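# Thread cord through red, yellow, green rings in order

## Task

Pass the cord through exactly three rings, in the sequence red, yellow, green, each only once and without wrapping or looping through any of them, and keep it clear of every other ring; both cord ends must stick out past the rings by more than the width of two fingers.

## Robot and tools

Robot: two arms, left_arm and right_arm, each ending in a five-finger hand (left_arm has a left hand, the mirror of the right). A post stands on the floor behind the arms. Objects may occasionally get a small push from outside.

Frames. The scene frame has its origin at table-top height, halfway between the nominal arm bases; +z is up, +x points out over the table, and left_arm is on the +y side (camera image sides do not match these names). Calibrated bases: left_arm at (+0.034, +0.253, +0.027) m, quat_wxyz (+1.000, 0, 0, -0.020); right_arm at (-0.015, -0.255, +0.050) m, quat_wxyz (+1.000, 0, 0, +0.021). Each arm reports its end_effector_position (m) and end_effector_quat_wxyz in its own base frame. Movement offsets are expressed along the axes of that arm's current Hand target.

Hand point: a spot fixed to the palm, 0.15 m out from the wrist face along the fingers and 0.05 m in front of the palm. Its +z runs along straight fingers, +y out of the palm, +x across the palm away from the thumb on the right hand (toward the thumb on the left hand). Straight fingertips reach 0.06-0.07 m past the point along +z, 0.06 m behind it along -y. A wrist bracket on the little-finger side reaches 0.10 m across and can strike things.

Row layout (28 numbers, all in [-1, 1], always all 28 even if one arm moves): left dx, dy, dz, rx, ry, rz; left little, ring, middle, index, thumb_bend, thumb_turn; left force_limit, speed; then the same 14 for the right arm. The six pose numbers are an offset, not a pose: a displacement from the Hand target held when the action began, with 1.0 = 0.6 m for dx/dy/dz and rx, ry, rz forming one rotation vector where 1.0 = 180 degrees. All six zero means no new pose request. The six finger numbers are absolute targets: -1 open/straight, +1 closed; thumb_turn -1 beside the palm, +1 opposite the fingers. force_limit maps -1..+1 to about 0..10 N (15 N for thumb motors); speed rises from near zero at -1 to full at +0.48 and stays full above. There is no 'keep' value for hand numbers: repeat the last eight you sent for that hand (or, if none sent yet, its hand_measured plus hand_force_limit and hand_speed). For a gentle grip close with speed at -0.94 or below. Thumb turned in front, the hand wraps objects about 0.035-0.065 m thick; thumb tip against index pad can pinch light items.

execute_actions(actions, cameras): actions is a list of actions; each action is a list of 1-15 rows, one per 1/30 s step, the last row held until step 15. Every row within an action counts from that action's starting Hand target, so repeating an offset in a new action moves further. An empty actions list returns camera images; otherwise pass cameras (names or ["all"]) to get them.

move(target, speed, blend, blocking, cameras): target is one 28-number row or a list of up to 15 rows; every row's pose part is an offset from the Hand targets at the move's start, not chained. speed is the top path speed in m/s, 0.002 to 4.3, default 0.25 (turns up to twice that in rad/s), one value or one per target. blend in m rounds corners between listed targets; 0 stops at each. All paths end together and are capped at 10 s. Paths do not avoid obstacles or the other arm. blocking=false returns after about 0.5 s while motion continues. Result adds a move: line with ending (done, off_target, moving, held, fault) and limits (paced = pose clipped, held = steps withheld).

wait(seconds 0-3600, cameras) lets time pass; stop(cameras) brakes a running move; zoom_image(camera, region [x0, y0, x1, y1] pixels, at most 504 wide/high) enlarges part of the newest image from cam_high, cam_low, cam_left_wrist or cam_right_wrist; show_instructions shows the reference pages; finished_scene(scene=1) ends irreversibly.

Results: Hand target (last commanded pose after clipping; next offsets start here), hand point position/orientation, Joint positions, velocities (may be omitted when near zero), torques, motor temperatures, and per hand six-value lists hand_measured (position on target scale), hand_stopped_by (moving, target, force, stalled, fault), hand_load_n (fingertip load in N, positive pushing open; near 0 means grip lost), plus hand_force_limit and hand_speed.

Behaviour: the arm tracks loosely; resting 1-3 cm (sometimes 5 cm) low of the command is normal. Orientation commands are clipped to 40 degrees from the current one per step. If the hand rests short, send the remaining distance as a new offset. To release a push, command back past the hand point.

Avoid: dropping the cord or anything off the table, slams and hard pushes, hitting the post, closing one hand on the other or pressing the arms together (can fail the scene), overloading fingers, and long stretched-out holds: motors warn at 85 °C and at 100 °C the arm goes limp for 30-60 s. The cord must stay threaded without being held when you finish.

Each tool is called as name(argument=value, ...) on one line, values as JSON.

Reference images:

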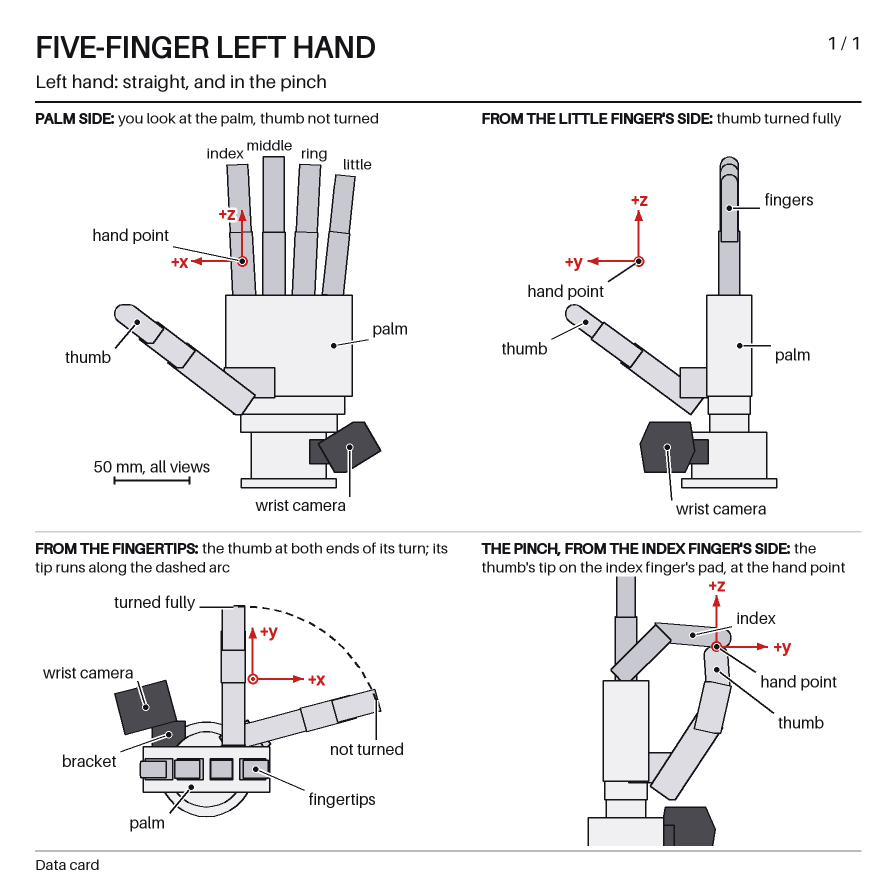

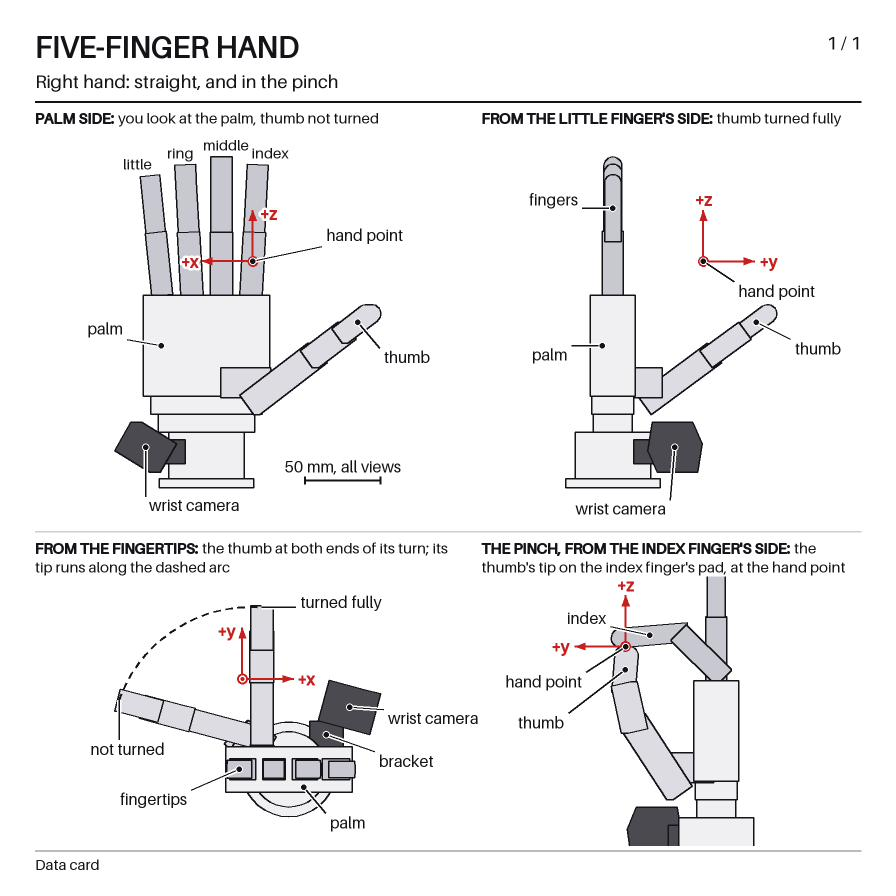

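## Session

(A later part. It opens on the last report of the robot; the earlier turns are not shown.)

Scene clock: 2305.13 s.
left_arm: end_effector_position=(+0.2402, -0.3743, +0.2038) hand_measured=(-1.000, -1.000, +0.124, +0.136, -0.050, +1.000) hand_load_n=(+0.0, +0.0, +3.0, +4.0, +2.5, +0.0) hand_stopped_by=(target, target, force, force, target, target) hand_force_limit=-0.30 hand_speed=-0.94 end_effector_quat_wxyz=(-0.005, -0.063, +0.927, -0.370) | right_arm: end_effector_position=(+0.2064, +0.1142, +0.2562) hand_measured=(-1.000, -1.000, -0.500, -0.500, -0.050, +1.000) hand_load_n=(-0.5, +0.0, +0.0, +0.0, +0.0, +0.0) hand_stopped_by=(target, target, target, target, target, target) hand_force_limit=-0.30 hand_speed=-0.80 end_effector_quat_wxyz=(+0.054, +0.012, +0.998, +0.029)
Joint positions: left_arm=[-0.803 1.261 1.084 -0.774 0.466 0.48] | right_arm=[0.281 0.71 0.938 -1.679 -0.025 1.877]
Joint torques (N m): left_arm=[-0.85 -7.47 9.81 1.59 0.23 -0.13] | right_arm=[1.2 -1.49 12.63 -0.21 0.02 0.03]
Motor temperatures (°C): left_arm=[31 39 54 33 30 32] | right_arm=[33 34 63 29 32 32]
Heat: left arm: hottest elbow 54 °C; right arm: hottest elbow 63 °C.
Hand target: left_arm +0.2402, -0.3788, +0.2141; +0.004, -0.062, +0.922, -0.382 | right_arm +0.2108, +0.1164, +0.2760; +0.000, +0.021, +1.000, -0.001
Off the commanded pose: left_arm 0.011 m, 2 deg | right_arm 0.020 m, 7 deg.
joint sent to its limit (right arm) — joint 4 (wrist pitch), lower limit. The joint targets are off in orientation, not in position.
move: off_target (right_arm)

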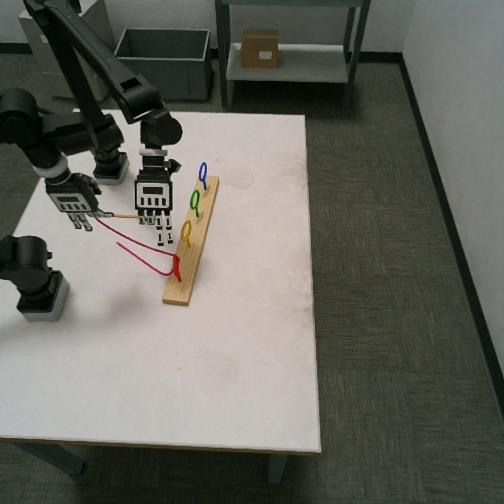

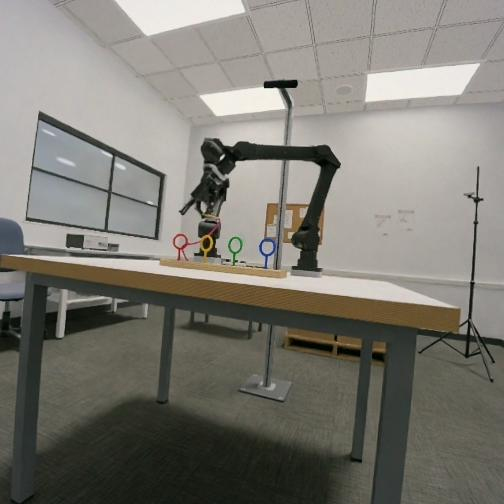

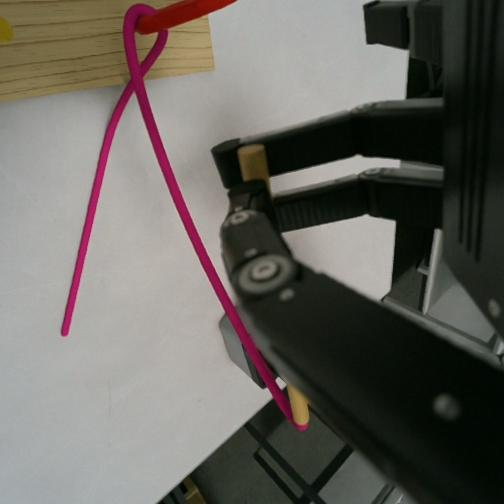

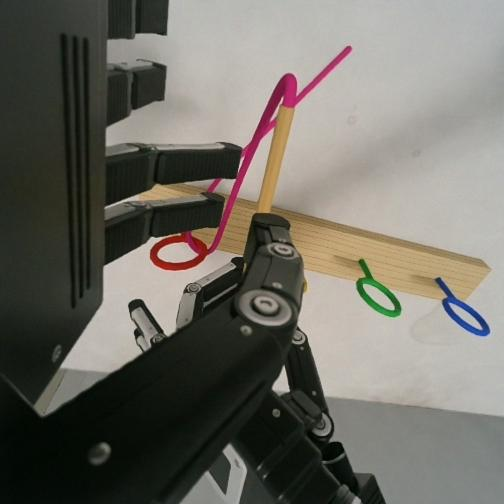

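move(target=[0,0,0,0,0,0,-1,-1,0.5,0.5,-0.05,1,-0.3,-0.94,0.05,0,-0.085,0,0,0,-1,-1,-0.5,-0.5,-0.05,1,-0.3,-0.8], speed=0.1)

move(target=[[-0.1028,-0.02,0.0,0,0,0,-1,-1,0.5,0.5,-0.05,1,-0.3,-0.94,0,0,0,0,0,0,-1,-1,-0.5,-0.5,-0.05,1,-0.3,-0.8],[-0.1028,-0.1613,0.131,0,0,0,-1,-1,0.5,0.5,-0.05,1,-0.3,-0.94,0,0,0,0,0,0,-1,-1,-0.5,-0.5,-0.05,1,-0.3,-0.8]], speed=0.1, blend=[0.02,0], cameras=["all"])

Scene clock: 2342.40 s.
left_arm: end_effector_position=(+0.2402, -0.3743, +0.2038) hand_measured=(-1.000, -1.000, +0.124, +0.136, -0.050, +1.000) hand_load_n=(+0.0, +0.0, +3.0, +4.0, +2.5, +0.5) hand_stopped_by=(target, target, force, force, target, target) hand_force_limit=-0.30 hand_speed=-0.94 end_effector_quat_wxyz=(-0.005, -0.063, +0.927, -0.370) | right_arm: end_effector_position=(+0.1818, +0.1170, +0.3065) hand_measured=(-1.000, -1.000, -0.500, -0.500, -0.050, +1.000) hand_load_n=(+0.0, +0.0, +0.0, +0.5, +0.0, +0.0) hand_stopped_by=(target, target, target, target, target, target) hand_force_limit=-0.30 hand_speed=-0.80 end_effector_quat_wxyz=(+0.147, +0.004, +0.987, +0.070)
Joint positions: left_arm=[-0.803 1.261 1.084 -0.774 0.466 0.48] | right_arm=[0.323 0.538 0.971 -1.679 -0.037 1.907]
Joint torques (N m): left_arm=[-0.79 -7.36 9.83 1.61 0.23 -0.13] | right_arm=[1.49 -0.85 12.55 0.4 -0.06 0.07]
Motor temperatures (°C): left_arm=[31 38 53 33 29 32] | right_arm=[33 33 63 29 32 32]
Heat: left arm: hottest elbow 53 °C; right arm: hottest elbow 63 °C.
Hand target: left_arm +0.2402, -0.3788, +0.2141; +0.004, -0.062, +0.922, -0.382 | right_arm +0.1809, +0.1177, +0.3271; +0.000, +0.021, +1.000, -0.001
Off the commanded pose: left_arm 0.011 m, 2 deg | right_arm 0.021 m, 19 deg.
joint sent to its limit (right arm) — joint 4 (wrist pitch), lower limit. The joint targets are off in orientation, not in position.
move: off_target (right_arm)

Scene clock: 2344.93 s.
left_arm: end_effector_position=(+0.3053, -0.4766, +0.2008) hand_measured=(-1.000, -1.000, +0.124, +0.136, -0.050, +1.000) hand_load_n=(+0.0, +0.0, +2.5, +4.0, +2.5, +0.0) hand_stopped_by=(target, target, force, force, target, target) hand_force_limit=-0.30 hand_speed=-0.94 end_effector_quat_wxyz=(-0.011, -0.065, +0.930, -0.361) | right_arm: end_effector_position=(+0.1818, +0.1170, +0.3065) hand_measured=(-1.000, -1.000, -0.500, -0.500, -0.050, +1.000) hand_load_n=(+0.0, +0.0, +0.0, +0.0, +0.0, +0.0) hand_stopped_by=(target, target, target, target, target, target) hand_force_limit=-0.30 hand_speed=-0.80 end_effector_quat_wxyz=(+0.147, +0.004, +0.987, +0.070)
Joint positions: left_arm=[-0.851 1.584 1.412 -0.783 0.437 0.439] | right_arm=[0.323 0.538 0.971 -1.679 -0.037 1.907]
Joint torques (N m): left_arm=[-0.79 -9.7 14.06 1.39 0.21 -0.12] | right_arm=[1.9 -0.38 12.55 0.35 -0.1 0.06]
Motor temperatures (°C): left_arm=[31 37 53 33 29 32] | right_arm=[33 33 64 29 32 32]
Heat: left arm: hottest elbow 53 °C; right arm: hottest elbow 64 °C.
Hand target: left_arm +0.3164, -0.4946, +0.2245; +0.004, -0.062, +0.922, -0.382 | right_arm +0.1814, +0.1180, +0.3259; +0.164, +0.004, +0.984, +0.076 (not the last commanded pose)
Off the commanded pose: left_arm 0.032 m, 3 deg | right_arm 0.021 m, 19 deg.
joint at its limit (right arm) — joint 4 (wrist pitch), lower limit.
move: off_target (left_arm)

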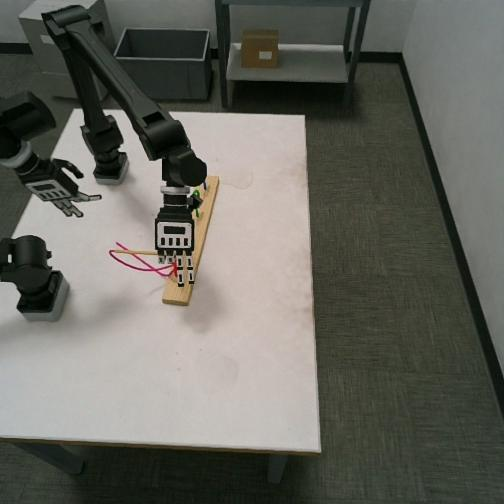

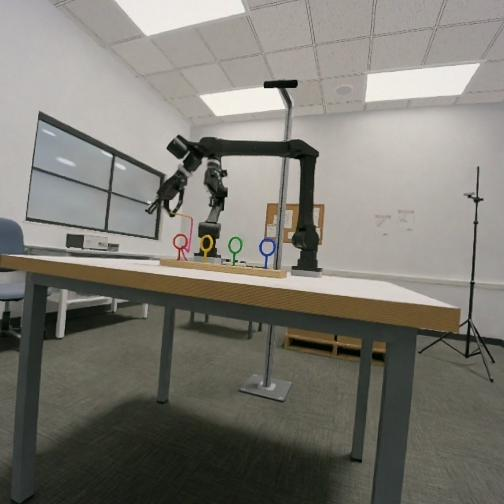

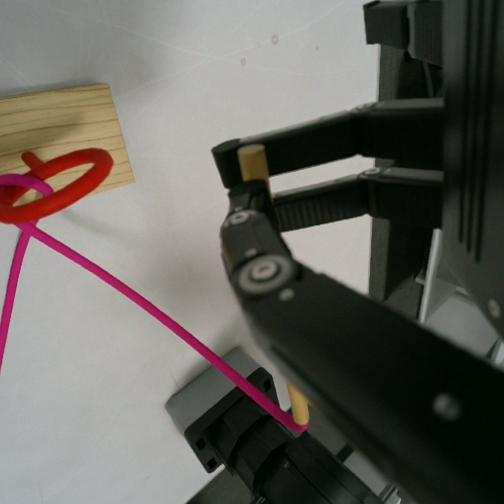

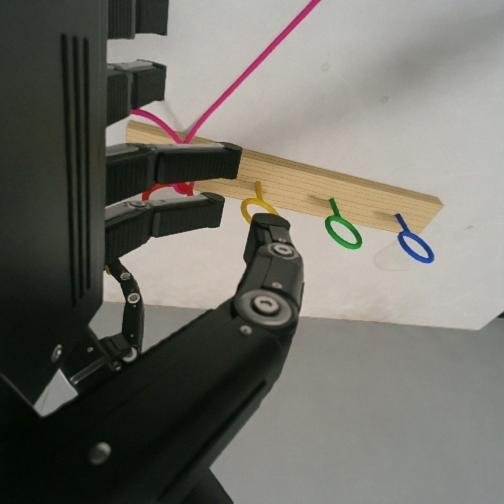

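move(target=[0,0,0,0,0,0,-1,-1,0.5,0.5,-0.05,1,-0.3,-0.94,-0.1152,-0.2018,0.139,0.0515,0.104,0.0106,-1,-1,-0.5,-0.5,-0.05,1,-0.3,-0.8], speed=0.1, cameras=["all"])

Scene clock: 2364.63 s.
left_arm: end_effector_position=(+0.3053, -0.4766, +0.2008) hand_measured=(-1.000, -1.000, +0.124, +0.136, -0.050, +1.000) hand_load_n=(+0.0, +0.0, +3.0, +3.5, +2.0, +0.0) hand_stopped_by=(target, target, force, force, target, target) hand_force_limit=-0.30 hand_speed=-0.94 end_effector_quat_wxyz=(-0.011, -0.065, +0.930, -0.361) | right_arm: end_effector_position=(+0.2628, +0.0139, +0.2361) hand_measured=(-1.000, -1.000, -0.500, -0.500, -0.050, +1.000) hand_load_n=(+0.0, +0.0, +0.0, +0.0, +0.0, +0.0) hand_stopped_by=(target, target, target, target, target, target) hand_force_limit=-0.30 hand_speed=-0.80 end_effector_quat_wxyz=(-0.022, +0.022, +0.999, +0.005)
Joint positions: left_arm=[-0.851 1.584 1.412 -0.783 0.437 0.439] | right_arm=[-0.192 0.973 1.033 -1.677 -0.001 1.423]
Joint torques (N m): left_arm=[-0.67 -9.58 14.05 1.4 0.2 -0.13] | right_arm=[0.97 -4.48 12.71 0.43 0.02 -0.24]
Motor temperatures (°C): left_arm=[31 37 55 33 29 32] | right_arm=[33 33 65 29 32 32]
Heat: left arm: hottest elbow 55 °C; right arm: hottest elbow 65 °C.
Hand target: left_arm +0.3164, -0.4947, +0.2245; +0.004, -0.062, +0.922, -0.382 | right_arm +0.2758, +0.0086, +0.2516; -0.001, +0.021, +1.000, +0.000
Off the commanded pose: left_arm 0.032 m, 3 deg | right_arm 0.021 m, 3 deg.
move: off_target (right_arm)

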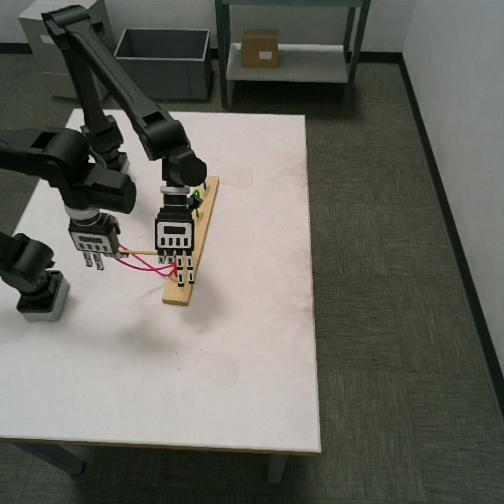

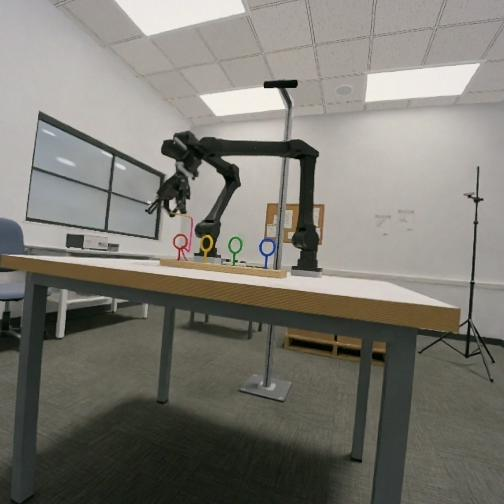

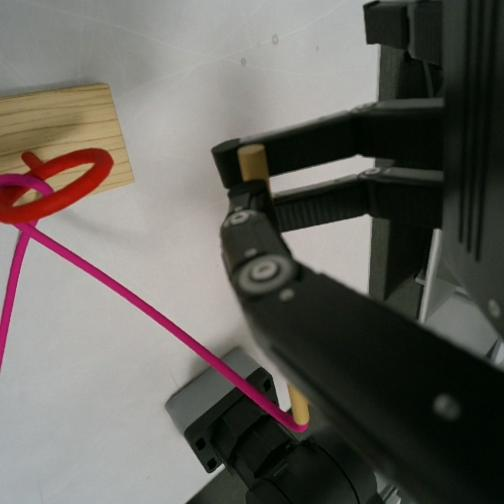

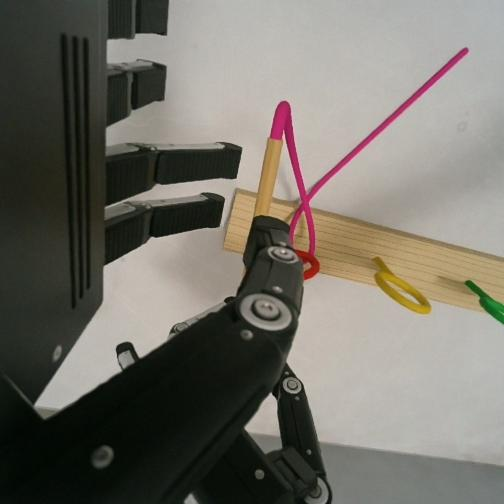

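move(target=[0,0,0,0,0,0,-1,-1,0.5,0.5,-0.05,1,-0.3,-0.94,-0.0283,0.0012,0.07,0,0,0,-1,-1,-0.5,-0.5,-0.05,1,-0.3,-0.8], speed=0.08, cameras=["cam_right_wrist","cam_left_wrist"])

Scene clock: 2377.23 s.
left_arm: end_effector_position=(+0.3053, -0.4766, +0.2008) hand_measured=(-1.000, -1.000, +0.124, +0.136, -0.050, +1.000) hand_load_n=(+0.0, +0.0, +3.0, +4.0, +2.5, +0.0) hand_stopped_by=(target, target, force, force, target, target) hand_force_limit=-0.30 hand_speed=-0.94 end_effector_quat_wxyz=(-0.011, -0.065, +0.930, -0.361) | right_arm: end_effector_position=(+0.2905, +0.0085, +0.2137) hand_measured=(-1.000, -1.000, -0.500, -0.500, -0.050, +1.000) hand_load_n=(+0.0, +0.0, +0.0, +0.0, +0.0, +0.0) hand_stopped_by=(target, target, target, target, target, target) hand_force_limit=-0.30 hand_speed=-0.80 end_effector_quat_wxyz=(+0.001, +0.022, +1.000, +0.001)
Joint positions: left_arm=[-0.851 1.584 1.412 -0.783 0.437 0.439] | right_arm=[-0.192 1.015 0.998 -1.553 -0.001 1.422]
Joint torques (N m): left_arm=[-0.67 -9.64 14.05 1.43 0.2 -0.13] | right_arm=[0.97 -4.48 8.66 0.77 -0.05 -0.11]
Motor temperatures (°C): left_arm=[31 37 56 33 29 32] | right_arm=[33 34 65 29 32 32]
Heat: left arm: hottest elbow 56 °C; right arm: hottest elbow 65 °C.
Hand target: left_arm +0.3164, -0.4947, +0.2245; +0.004, -0.062, +0.922, -0.382 | right_arm +0.2927, +0.0085, +0.2097; +0.000, +0.021, +1.000, +0.000
Off the commanded pose: left_arm 0.032 m, 3 deg | right_arm 0.005 m, 0 deg.
move: done
Images, in order (width x height): cam_left_wrist 504x504, cam_right_wrist 504x504.

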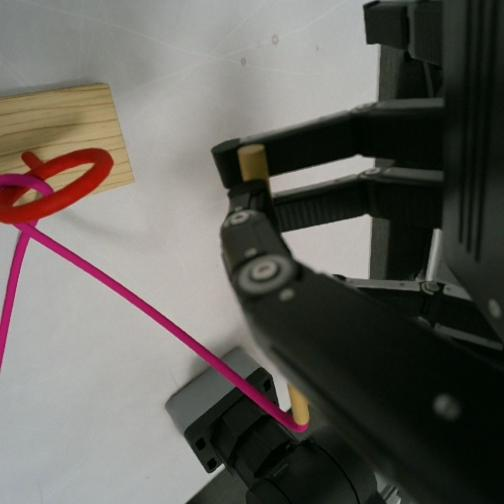

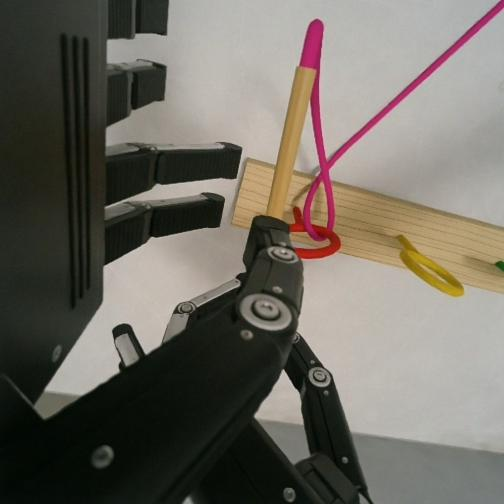

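move(target=[0,0,0,0,0,0,-1,-1,0.5,0.5,-0.05,1,-0.3,-0.94,0.0083,0.0064,0.0367,0,0,0,-1,-1,-0.5,-0.5,-0.05,1,-0.3,-0.8], speed=0.06, cameras=["cam_right_wrist","cam_left_wrist"])

zoom_image(camera="cam_right_wrist", region=[180, 0, 430, 250])

Scene clock: 2407.40 s.
left_arm: end_effector_position=(+0.3053, -0.4766, +0.2008) hand_measured=(-1.000, -1.000, +0.124, +0.136, -0.050, +1.000) hand_load_n=(+0.0, -0.5, +3.0, +4.0, +2.5, +0.5) hand_stopped_by=(target, target, force, force, target, target) hand_force_limit=-0.30 hand_speed=-0.94 end_effector_quat_wxyz=(-0.011, -0.065, +0.930, -0.361) | right_arm: end_effector_position=(+0.2866, +0.0107, +0.1890) hand_measured=(-1.000, -1.000, -0.500, -0.500, -0.050, +1.000) hand_load_n=(+0.0, +0.0, +0.0, +0.0, +0.0, +0.0) hand_stopped_by=(target, target, target, target, target, target) hand_force_limit=-0.30 hand_speed=-0.80 end_effector_quat_wxyz=(-0.004, +0.021, +1.000, +0.001)
Joint positions: left_arm=[-0.851 1.584 1.412 -0.783 0.437 0.439] | right_arm=[-0.187 1.015 0.934 -1.499 -0.001 1.425]
Joint torques (N m): left_arm=[-0.67 -9.7 14.08 1.4 0.2 -0.14] | right_arm=[1.55 -6.07 8.36 0.49 0 -0.02]
Motor temperatures (°C): left_arm=[31 37 57 33 29 32] | right_arm=[33 34 64 29 32 32]
Heat: left arm: hottest elbow 57 °C; right arm: hottest elbow 64 °C.
Hand target: left_arm +0.3164, -0.4947, +0.2245; +0.004, -0.062, +0.922, -0.382 | right_arm +0.2879, +0.0124, +0.1877; +0.000, +0.021, +1.000, -0.001
Off the commanded pose: left_arm 0.032 m, 3 deg | right_arm 0.003 m, 1 deg.
move: done
Images, in order (width x height): cam_left_wrist 504x504, cam_right_wrist 504x504.

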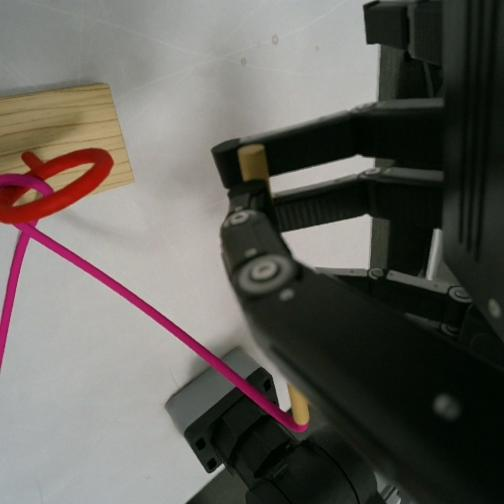

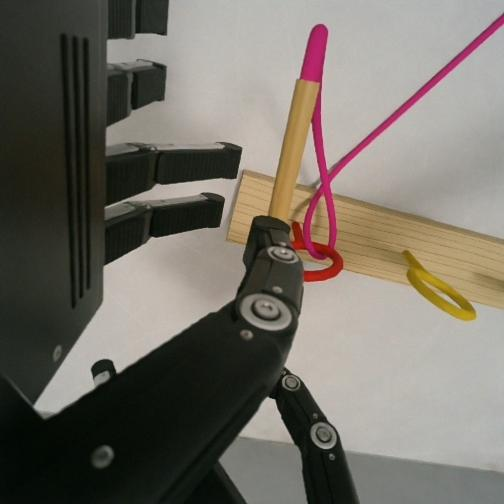

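Scaled by 2.016.

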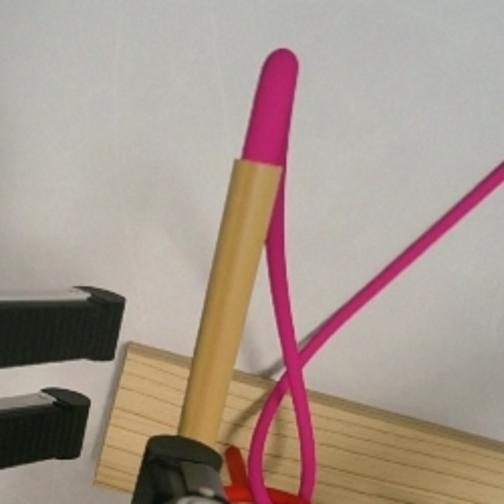

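move(target=[0,0,0,0,0,0,-1,-1,0.5,0.5,-0.05,1,-0.3,-0.94,0.0,0.003,0.0135,0,0,0,-1,-1,-0.4,-0.4,-0.05,1,-0.3,-0.8], speed=0.04, cameras=["cam_right_wrist","cam_left_wrist"])

zoom_image(camera="cam_right_wrist", region=[180, 0, 430, 250])

Scene clock: 2414.57 s.
left_arm: end_effector_position=(+0.3053, -0.4766, +0.2008) hand_measured=(-1.000, -1.000, +0.124, +0.136, -0.050, +1.000) hand_load_n=(+0.0, +0.0, +3.5, +4.0, +2.5, +0.0) hand_stopped_by=(target, target, force, force, target, target) hand_force_limit=-0.30 hand_speed=-0.94 end_effector_quat_wxyz=(-0.011, -0.065, +0.930, -0.361) | right_arm: end_effector_position=(+0.2866, +0.0125, +0.1812) hand_measured=(-1.000, -1.000, -0.400, -0.400, -0.050, +1.000) hand_load_n=(+0.0, +0.0, +0.0, +0.0, +0.0, +0.0) hand_stopped_by=(target, target, target, target, target, target) hand_force_limit=-0.30 hand_speed=-0.80 end_effector_quat_wxyz=(-0.004, +0.021, +1.000, +0.001)
Joint positions: left_arm=[-0.851 1.584 1.412 -0.783 0.437 0.439] | right_arm=[-0.18 1.015 0.914 -1.478 -0.001 1.432]
Joint torques (N m): left_arm=[-0.56 -9.76 14.06 1.36 0.21 -0.13] | right_arm=[1.55 -5.3 8.35 0.53 0.02 0.02]
Motor temperatures (°C): left_arm=[31 37 58 33 29 32] | right_arm=[33 34 64 29 32 32]
Heat: left arm: hottest elbow 58 °C; right arm: hottest elbow 64 °C.
Hand target: left_arm +0.3164, -0.4947, +0.2245; +0.004, -0.062, +0.922, -0.382 | right_arm +0.2879, +0.0142, +0.1795; +0.000, +0.021, +1.000, -0.001
Off the commanded pose: left_arm 0.032 m, 3 deg | right_arm 0.003 m, 0 deg.
move: done
Images, in order (width x height): cam_left_wrist 504x504, cam_right_wrist 504x504.

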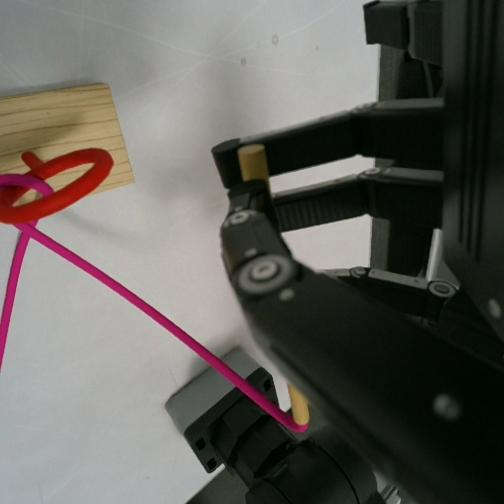

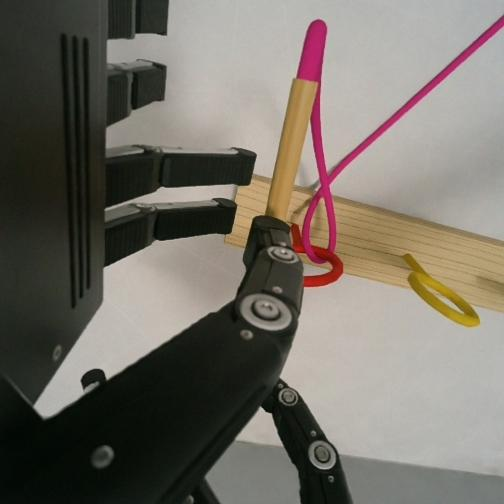

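Scaled by 2.016.

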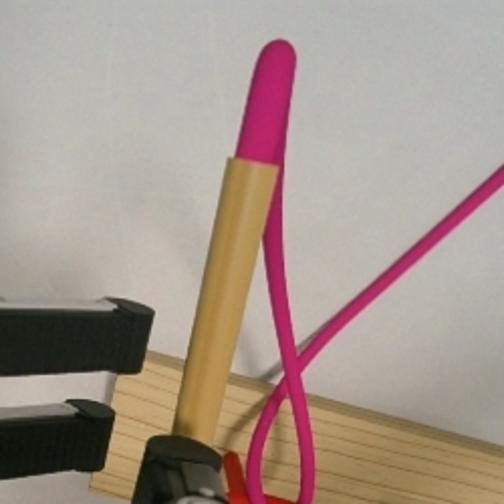

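move(target=[[0,0,0,0,0,0,-1,-1,0.5,0.5,-0.05,1,-0.3,-0.94,0.0,0,0,0,0,0,-1,-1,0.0,0.0,-0.05,1,-0.3,-0.8],[0,0,0,0,0,0,-1,-1,0.5,0.5,-0.05,1,-0.3,-0.94,0.0,0,0,0,0,0,-1,-1,0.5,0.48,-0.05,1,-0.3,-0.94]], speed=0.04, cameras=["cam_right_wrist","cam_left_wrist"])

zoom_image(camera="cam_right_wrist", region=[180, 50, 430, 300])

Scene clock: 2422.90 s.
left_arm: end_effector_position=(+0.3057, -0.4775, +0.2026) hand_measured=(-1.000, -1.000, +0.124, +0.136, -0.052, +1.000) hand_load_n=(+0.0, +0.0, +8.5, +0.0, +4.0, -1.0) hand_stopped_by=(target, target, force, force, target, target) hand_force_limit=-0.30 hand_speed=-0.94 end_effector_quat_wxyz=(-0.011, -0.067, +0.930, -0.362) | right_arm: end_effector_position=(+0.2880, +0.0099, +0.1798) hand_measured=(-1.000, -1.000, +0.224, +0.156, -0.050, +1.000) hand_load_n=(+0.0, +0.0, +4.0, +0.0, -0.5, +0.0) hand_stopped_by=(target, target, force, force, target, target) hand_force_limit=-0.30 hand_speed=-0.94 end_effector_quat_wxyz=(-0.002, +0.027, +1.000, -0.005)
Joint positions: left_arm=[-0.851 1.584 1.416 -0.783 0.437 0.434] | right_arm=[-0.179 1.015 0.911 -1.471 0.01 1.445]
Joint torques (N m): left_arm=[-0.79 -9.64 13.87 1.42 0.19 -0.09] | right_arm=[1.26 -5.25 8.72 0.08 -0.43 -0.07]
Motor temperatures (°C): left_arm=[31 37 59 33 29 32] | right_arm=[33 34 64 29 32 32]
Heat: left arm: hottest elbow 59 °C; right arm: hottest elbow 64 °C.
Hand target: left_arm +0.3164, -0.4947, +0.2245; +0.004, -0.061, +0.922, -0.382 | right_arm +0.2880, +0.0143, +0.1796; +0.000, +0.021, +1.000, -0.001
Off the commanded pose: left_arm 0.030 m, 3 deg | right_arm 0.004 m, 1 deg.
move: done
Images, in order (width x height): cam_left_wrist 504x504, cam_right_wrist 504x504.

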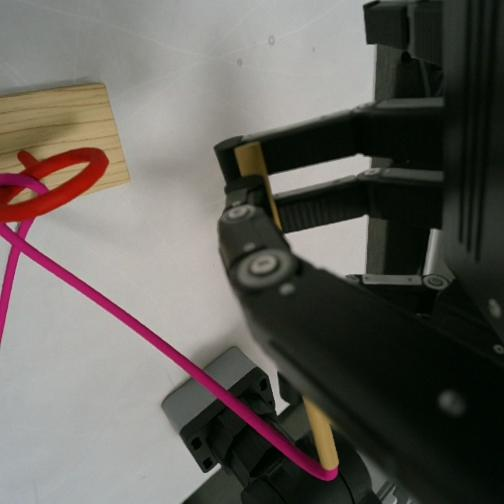

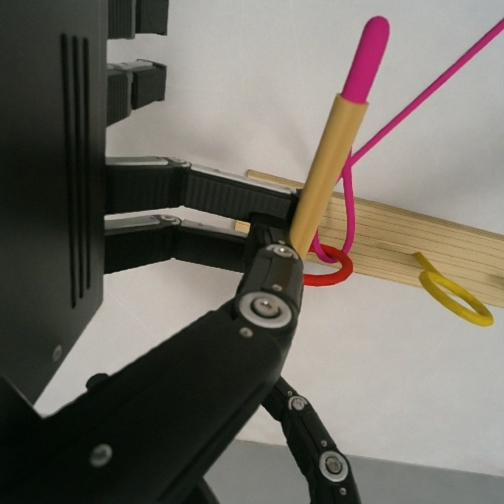

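Scaled by 2.016.

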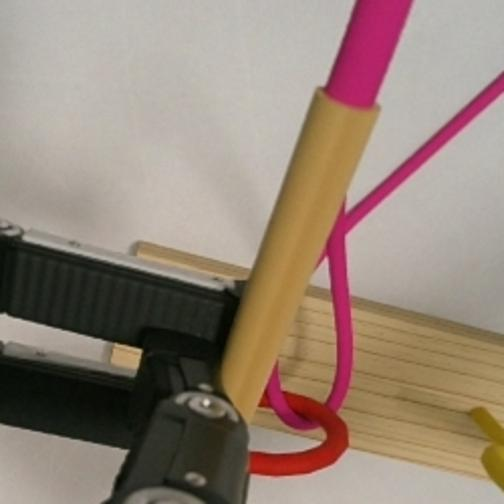

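move(target=[0,0,0,0,0,0,-1,-1,0.5,0.5,-0.05,1,-0.3,-0.94,0.0,0,0,0,0,0,-1,-1,-0.4,-0.4,-0.05,1,-0.3,-0.9], speed=0.04, cameras=["cam_right_wrist","cam_left_wrist"])

zoom_image(camera="cam_right_wrist", region=[180, 50, 430, 300])

zoom_image(camera="cam_left_wrist", region=[180, 60, 380, 260])

Scene clock: 2434.73 s.
left_arm: end_effector_position=(+0.3057, -0.4775, +0.2026) hand_measured=(-1.000, -1.000, +0.124, +0.136, -0.052, +1.000) hand_load_n=(+0.0, +0.0, +3.0, +3.5, +2.5, +0.0) hand_stopped_by=(target, target, force, force, target, target) hand_force_limit=-0.30 hand_speed=-0.94 end_effector_quat_wxyz=(-0.011, -0.067, +0.930, -0.362) | right_arm: end_effector_position=(+0.2882, +0.0110, +0.1801) hand_measured=(-1.000, -1.000, -0.400, -0.400, -0.050, +1.000) hand_load_n=(+0.0, +0.0, +0.0, +0.5, +0.0, +0.0) hand_stopped_by=(target, target, target, target, target, target) hand_force_limit=-0.30 hand_speed=-0.90 end_effector_quat_wxyz=(-0.002, +0.027, +1.000, -0.002)
Joint positions: left_arm=[-0.851 1.584 1.416 -0.783 0.437 0.434] | right_arm=[-0.179 1.015 0.911 -1.471 0.004 1.445]
Joint torques (N m): left_arm=[-0.67 -9.76 13.83 1.4 0.21 -0.08] | right_arm=[1.26 -6.07 8.36 0.06 -0.19 -0.11]
Motor temperatures (°C): left_arm=[31 37 61 33 29 32] | right_arm=[33 34 63 29 32 32]
Heat: left arm: hottest elbow 61 °C; right arm: hottest elbow 63 °C.
Hand target: left_arm +0.3164, -0.4947, +0.2245; +0.004, -0.061, +0.922, -0.382 | right_arm +0.2880, +0.0142, +0.1796; +0.000, +0.021, +1.000, -0.001
Off the commanded pose: left_arm 0.030 m, 3 deg | right_arm 0.003 m, 1 deg.
move: done
Images, in order (width x height): cam_left_wrist 504x504, cam_right_wrist 504x504.

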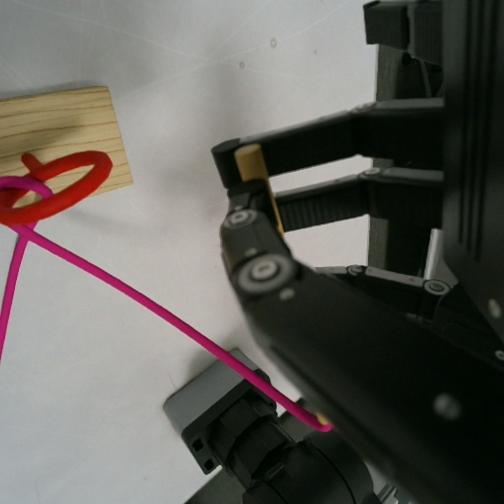

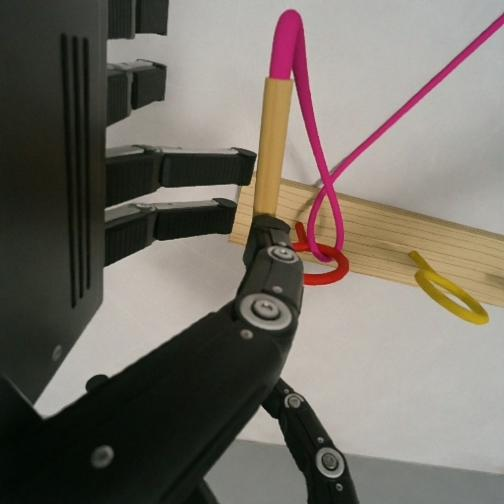

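Scaled by 2.016.

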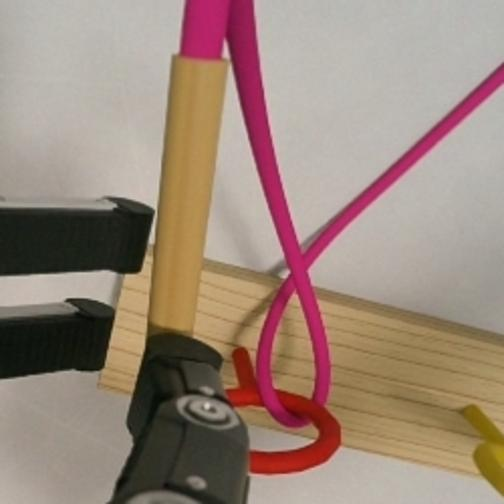

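Scaled by 2.520.

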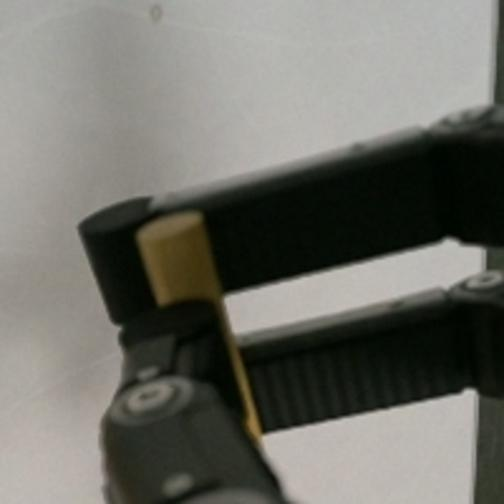

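move(target=[0,0,0,0,0,0,-1,-1,0.5,0.5,-0.05,1,-0.3,-0.94,0.0,0,0.0083,0,0,0,-1,-1,-0.4,-0.4,-0.05,1,-0.3,-0.9], speed=0.04, cameras=["cam_right_wrist","cam_left_wrist"])

zoom_image(camera="cam_right_wrist", region=[180, 50, 430, 300])

Scene clock: 2457.47 s.
left_arm: end_effector_position=(+0.3058, -0.4775, +0.2023) hand_measured=(-1.000, -1.000, +0.124, +0.136, -0.052, +1.000) hand_load_n=(+0.0, +0.0, +3.0, +4.0, +2.5, +0.0) hand_stopped_by=(target, target, force, force, target, target) hand_force_limit=-0.30 hand_speed=-0.94 end_effector_quat_wxyz=(-0.011, -0.067, +0.930, -0.362) | right_arm: end_effector_position=(+0.2871, +0.0112, +0.1764) hand_measured=(-1.000, -1.000, -0.400, -0.400, -0.050, +1.000) hand_load_n=(+0.0, +0.0, +0.0, +0.0, -0.5, +0.0) hand_stopped_by=(target, target, target, target, target, target) hand_force_limit=-0.30 hand_speed=-0.90 end_effector_quat_wxyz=(-0.003, +0.027, +1.000, -0.002)
Joint positions: left_arm=[-0.851 1.584 1.416 -0.783 0.437 0.434] | right_arm=[-0.179 1.015 0.902 -1.464 0.004 1.445]
Joint torques (N m): left_arm=[-0.67 -9.58 13.86 1.4 0.22 -0.1] | right_arm=[1.26 -5.48 8.23 0.39 -0.25 -0.13]
Motor temperatures (°C): left_arm=[31 37 63 33 29 32] | right_arm=[33 34 62 29 32 32]
Heat: left arm: hottest elbow 63 °C; right arm: hottest elbow 62 °C.
Hand target: left_arm +0.3164, -0.4947, +0.2244; +0.004, -0.061, +0.922, -0.382 | right_arm +0.2879, +0.0142, +0.1745; +0.000, +0.021, +1.000, -0.001
Off the commanded pose: left_arm 0.030 m, 3 deg | right_arm 0.004 m, 1 deg.
move: done
Images, in order (width x height): cam_left_wrist 504x504, cam_right_wrist 504x504.

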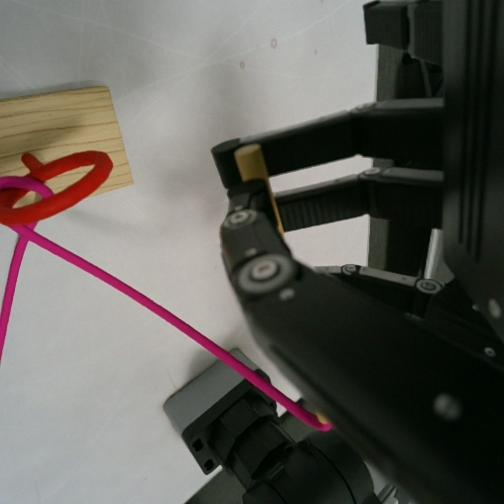

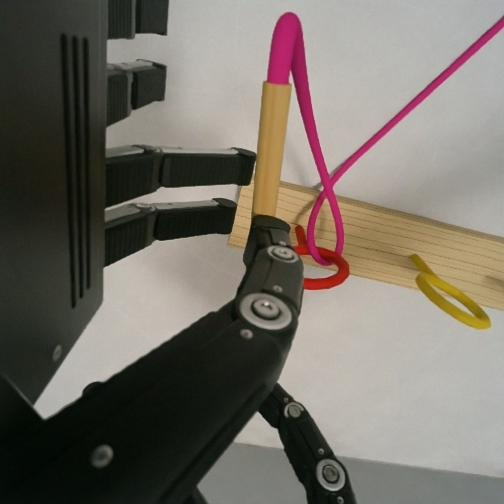

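Scaled by 2.016.

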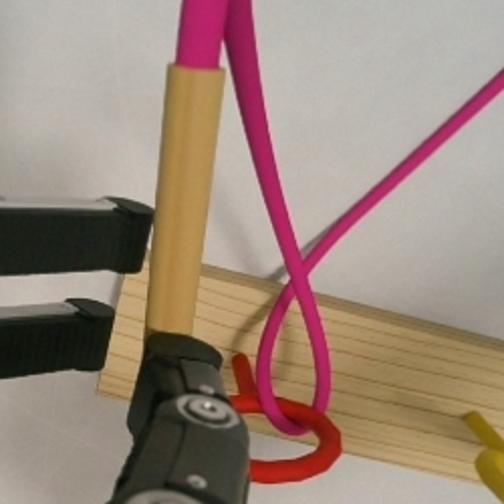

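move(target=[0,0,0,0,0,0,-1,-1,0.5,0.5,-0.05,1,-0.3,-0.94,0.0,0,0.0067,0,0,0,-1,-1,-0.4,-0.4,-0.05,1,-0.3,-0.9], speed=0.04, cameras=["cam_right_wrist","cam_left_wrist"])

zoom_image(camera="cam_right_wrist", region=[180, 50, 430, 300])

Scene clock: 2463.40 s.
left_arm: end_effector_position=(+0.3062, -0.4775, +0.2008) hand_measured=(-1.000, -1.000, +0.124, +0.136, -0.052, +1.000) hand_load_n=(+0.0, +0.0, +2.5, +4.0, +2.5, +0.0) hand_stopped_by=(target, target, force, force, target, target) hand_force_limit=-0.30 hand_speed=-0.94 end_effector_quat_wxyz=(-0.011, -0.068, +0.930, -0.360) | right_arm: end_effector_position=(+0.2877, +0.0112, +0.1736) hand_measured=(-1.000, -1.000, -0.400, -0.400, -0.050, +1.000) hand_load_n=(-0.5, +0.0, +0.0, +0.0, +0.0, +0.0) hand_stopped_by=(target, target, target, target, target, target) hand_force_limit=-0.30 hand_speed=-0.90 end_effector_quat_wxyz=(-0.002, +0.027, +1.000, -0.002)
Joint positions: left_arm=[-0.851 1.587 1.416 -0.783 0.435 0.434] | right_arm=[-0.179 1.015 0.894 -1.453 0.004 1.445]
Joint torques (N m): left_arm=[-0.67 -9.99 13.83 1.4 0.28 -0.09] | right_arm=[1.2 -5.25 8.16 0.43 -0.15 -0.09]
Motor temperatures (°C): left_arm=[31 37 63 33 29 32] | right_arm=[33 34 62 29 32 32]
Heat: left arm: hottest elbow 63 °C; right arm: hottest elbow 62 °C.
Hand target: left_arm +0.3164, -0.4947, +0.2245; +0.004, -0.061, +0.922, -0.382 | right_arm +0.2879, +0.0143, +0.1706; +0.000, +0.021, +1.000, -0.001
Off the commanded pose: left_arm 0.031 m, 3 deg | right_arm 0.004 m, 1 deg.
move: done
Images, in order (width x height): cam_left_wrist 504x504, cam_right_wrist 504x504.

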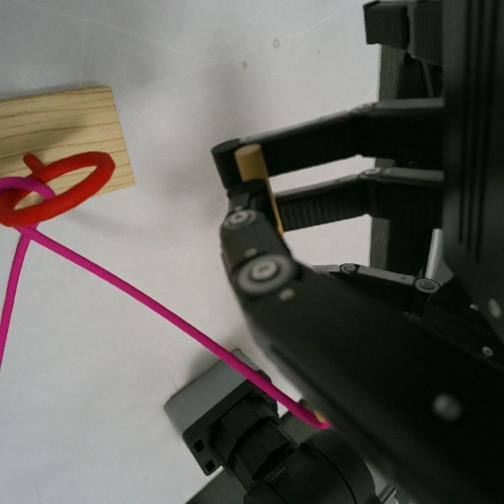

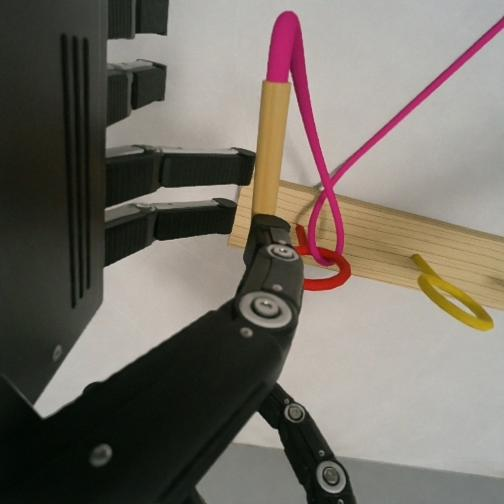

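Scaled by 2.016.

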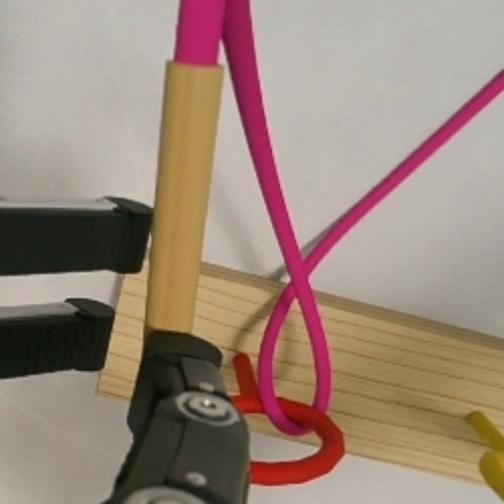

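move(target=[0,0,0,0,0,0,-1,-1,0.5,0.5,-0.05,1,-0.3,-0.94,0.0,0,0,0,0,0,-1,-1,0.0,0.0,-0.05,1,-0.3,-0.9], speed=0.04, cameras=["cam_right_wrist","cam_left_wrist"])

zoom_image(camera="cam_right_wrist", region=[180, 50, 430, 300])

Scene clock: 2468.43 s.
left_arm: end_effector_position=(+0.3062, -0.4775, +0.2008) hand_measured=(-1.000, -1.000, +0.124, +0.136, -0.052, +1.000) hand_load_n=(+0.0, +0.0, +3.0, +4.0, +2.5, +0.0) hand_stopped_by=(target, target, force, force, target, target) hand_force_limit=-0.30 hand_speed=-0.94 end_effector_quat_wxyz=(-0.011, -0.068, +0.930, -0.360) | right_arm: end_effector_position=(+0.2878, +0.0111, +0.1736) hand_measured=(-1.000, -1.000, +0.000, +0.000, -0.050, +1.000) hand_load_n=(+0.0, +0.0, +0.0, +0.0, +0.0, +0.0) hand_stopped_by=(target, target, target, target, target, target) hand_force_limit=-0.30 hand_speed=-0.90 end_effector_quat_wxyz=(-0.001, +0.027, +1.000, -0.002)
Joint positions: left_arm=[-0.851 1.587 1.416 -0.783 0.435 0.434] | right_arm=[-0.179 1.015 0.894 -1.452 0.004 1.445]
Joint torques (N m): left_arm=[-0.67 -9.76 13.81 1.4 0.29 -0.09] | right_arm=[1.61 -4.84 8.12 0.34 -0.21 -0.15]
Motor temperatures (°C): left_arm=[31 37 63 33 29 32] | right_arm=[33 34 62 29 32 32]
Heat: left arm: hottest elbow 63 °C; right arm: hottest elbow 62 °C.
Hand target: left_arm +0.3164, -0.4947, +0.2245; +0.004, -0.061, +0.922, -0.382 | right_arm +0.2880, +0.0142, +0.1706; +0.000, +0.021, +1.000, -0.001
Off the commanded pose: left_arm 0.031 m, 3 deg | right_arm 0.004 m, 1 deg.
move: done
Images, in order (width x height): cam_left_wrist 504x504, cam_right_wrist 504x504.

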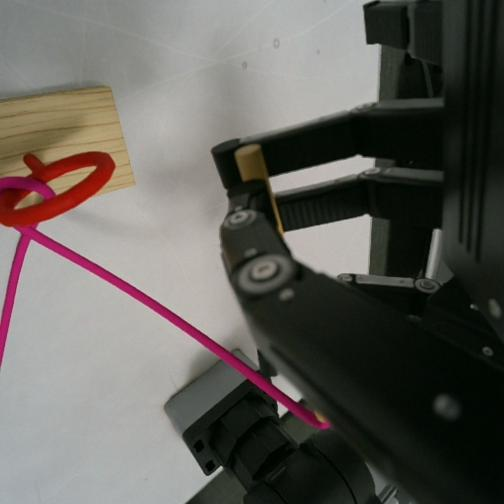

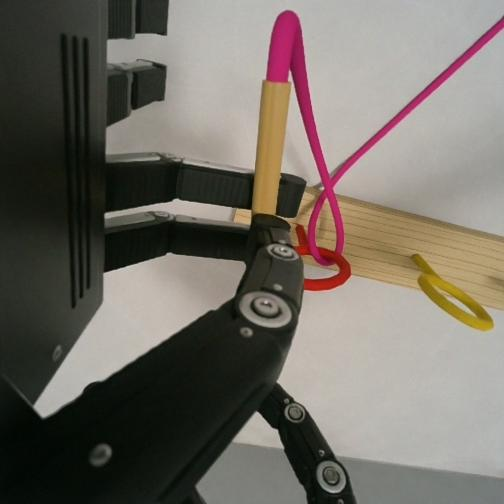

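Scaled by 2.016.

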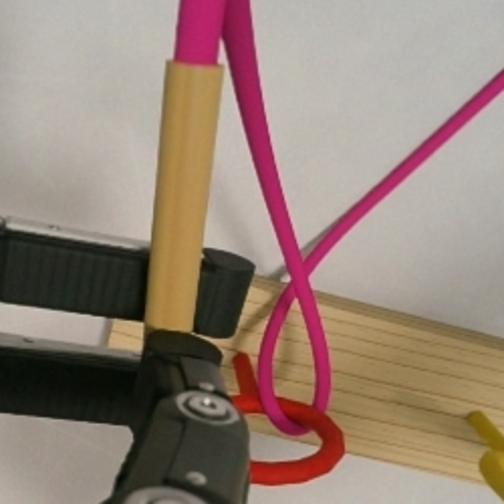

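move(target=[0,0,0,0,0,0,-1,-1,0.5,0.5,-0.05,1,-0.3,-0.94,0.0,0,0,0,0,0,-1,-1,0.5,0.48,-0.05,1,-0.3,-0.94], speed=0.04, cameras=["cam_right_wrist","cam_left_wrist"])

zoom_image(camera="cam_right_wrist", region=[180, 50, 430, 300])

Scene clock: 2472.17 s.
left_arm: end_effector_position=(+0.3062, -0.4775, +0.2008) hand_measured=(-1.000, -1.000, +0.124, +0.136, -0.052, +1.000) hand_load_n=(+0.0, +0.0, +2.0, +3.5, +3.5, +0.0) hand_stopped_by=(target, target, force, force, target, target) hand_force_limit=-0.30 hand_speed=-0.94 end_effector_quat_wxyz=(-0.011, -0.068, +0.930, -0.360) | right_arm: end_effector_position=(+0.2871, +0.0113, +0.1724) hand_measured=(-1.000, -1.000, +0.112, +0.078, -0.050, +1.000) hand_load_n=(+0.0, +0.0, +4.0, +1.0, +0.0, +0.0) hand_stopped_by=(target, target, force, force, target, target) hand_force_limit=-0.30 hand_speed=-0.94 end_effector_quat_wxyz=(-0.003, +0.027, +1.000, -0.002)
Joint positions: left_arm=[-0.851 1.587 1.416 -0.783 0.435 0.434] | right_arm=[-0.179 1.015 0.891 -1.452 0.004 1.445]
Joint torques (N m): left_arm=[-0.62 -9.93 13.81 1.44 0.29 -0.09] | right_arm=[1.14 -5.25 8.51 0.46 -0.23 -0.08]
Motor temperatures (°C): left_arm=[31 38 63 33 29 32] | right_arm=[33 34 61 29 32 32]
Heat: left arm: hottest elbow 63 °C; right arm: hottest elbow 61 °C.
Hand target: left_arm +0.3164, -0.4947, +0.2245; +0.004, -0.061, +0.922, -0.382 | right_arm +0.2879, +0.0142, +0.1705; +0.000, +0.021, +1.000, -0.001
Off the commanded pose: left_arm 0.031 m, 3 deg | right_arm 0.004 m, 1 deg.
move: done
Images, in order (width x height): cam_left_wrist 504x504, cam_right_wrist 504x504.

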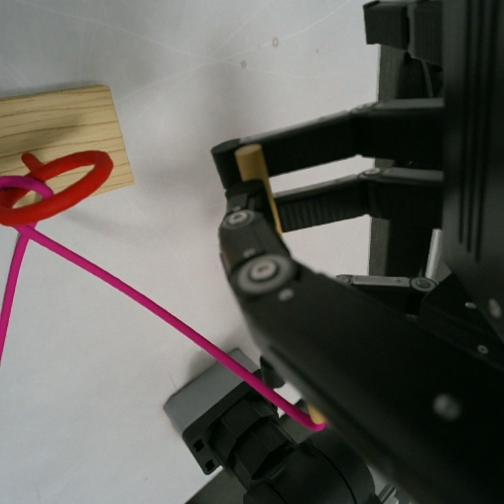

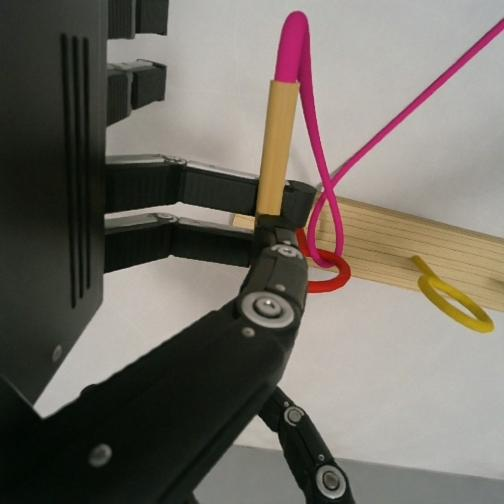

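Scaled by 2.016.

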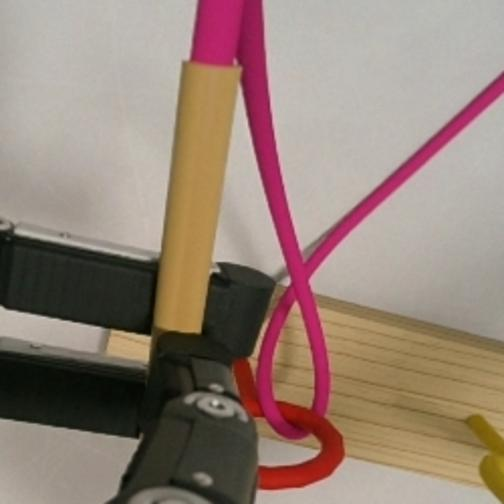

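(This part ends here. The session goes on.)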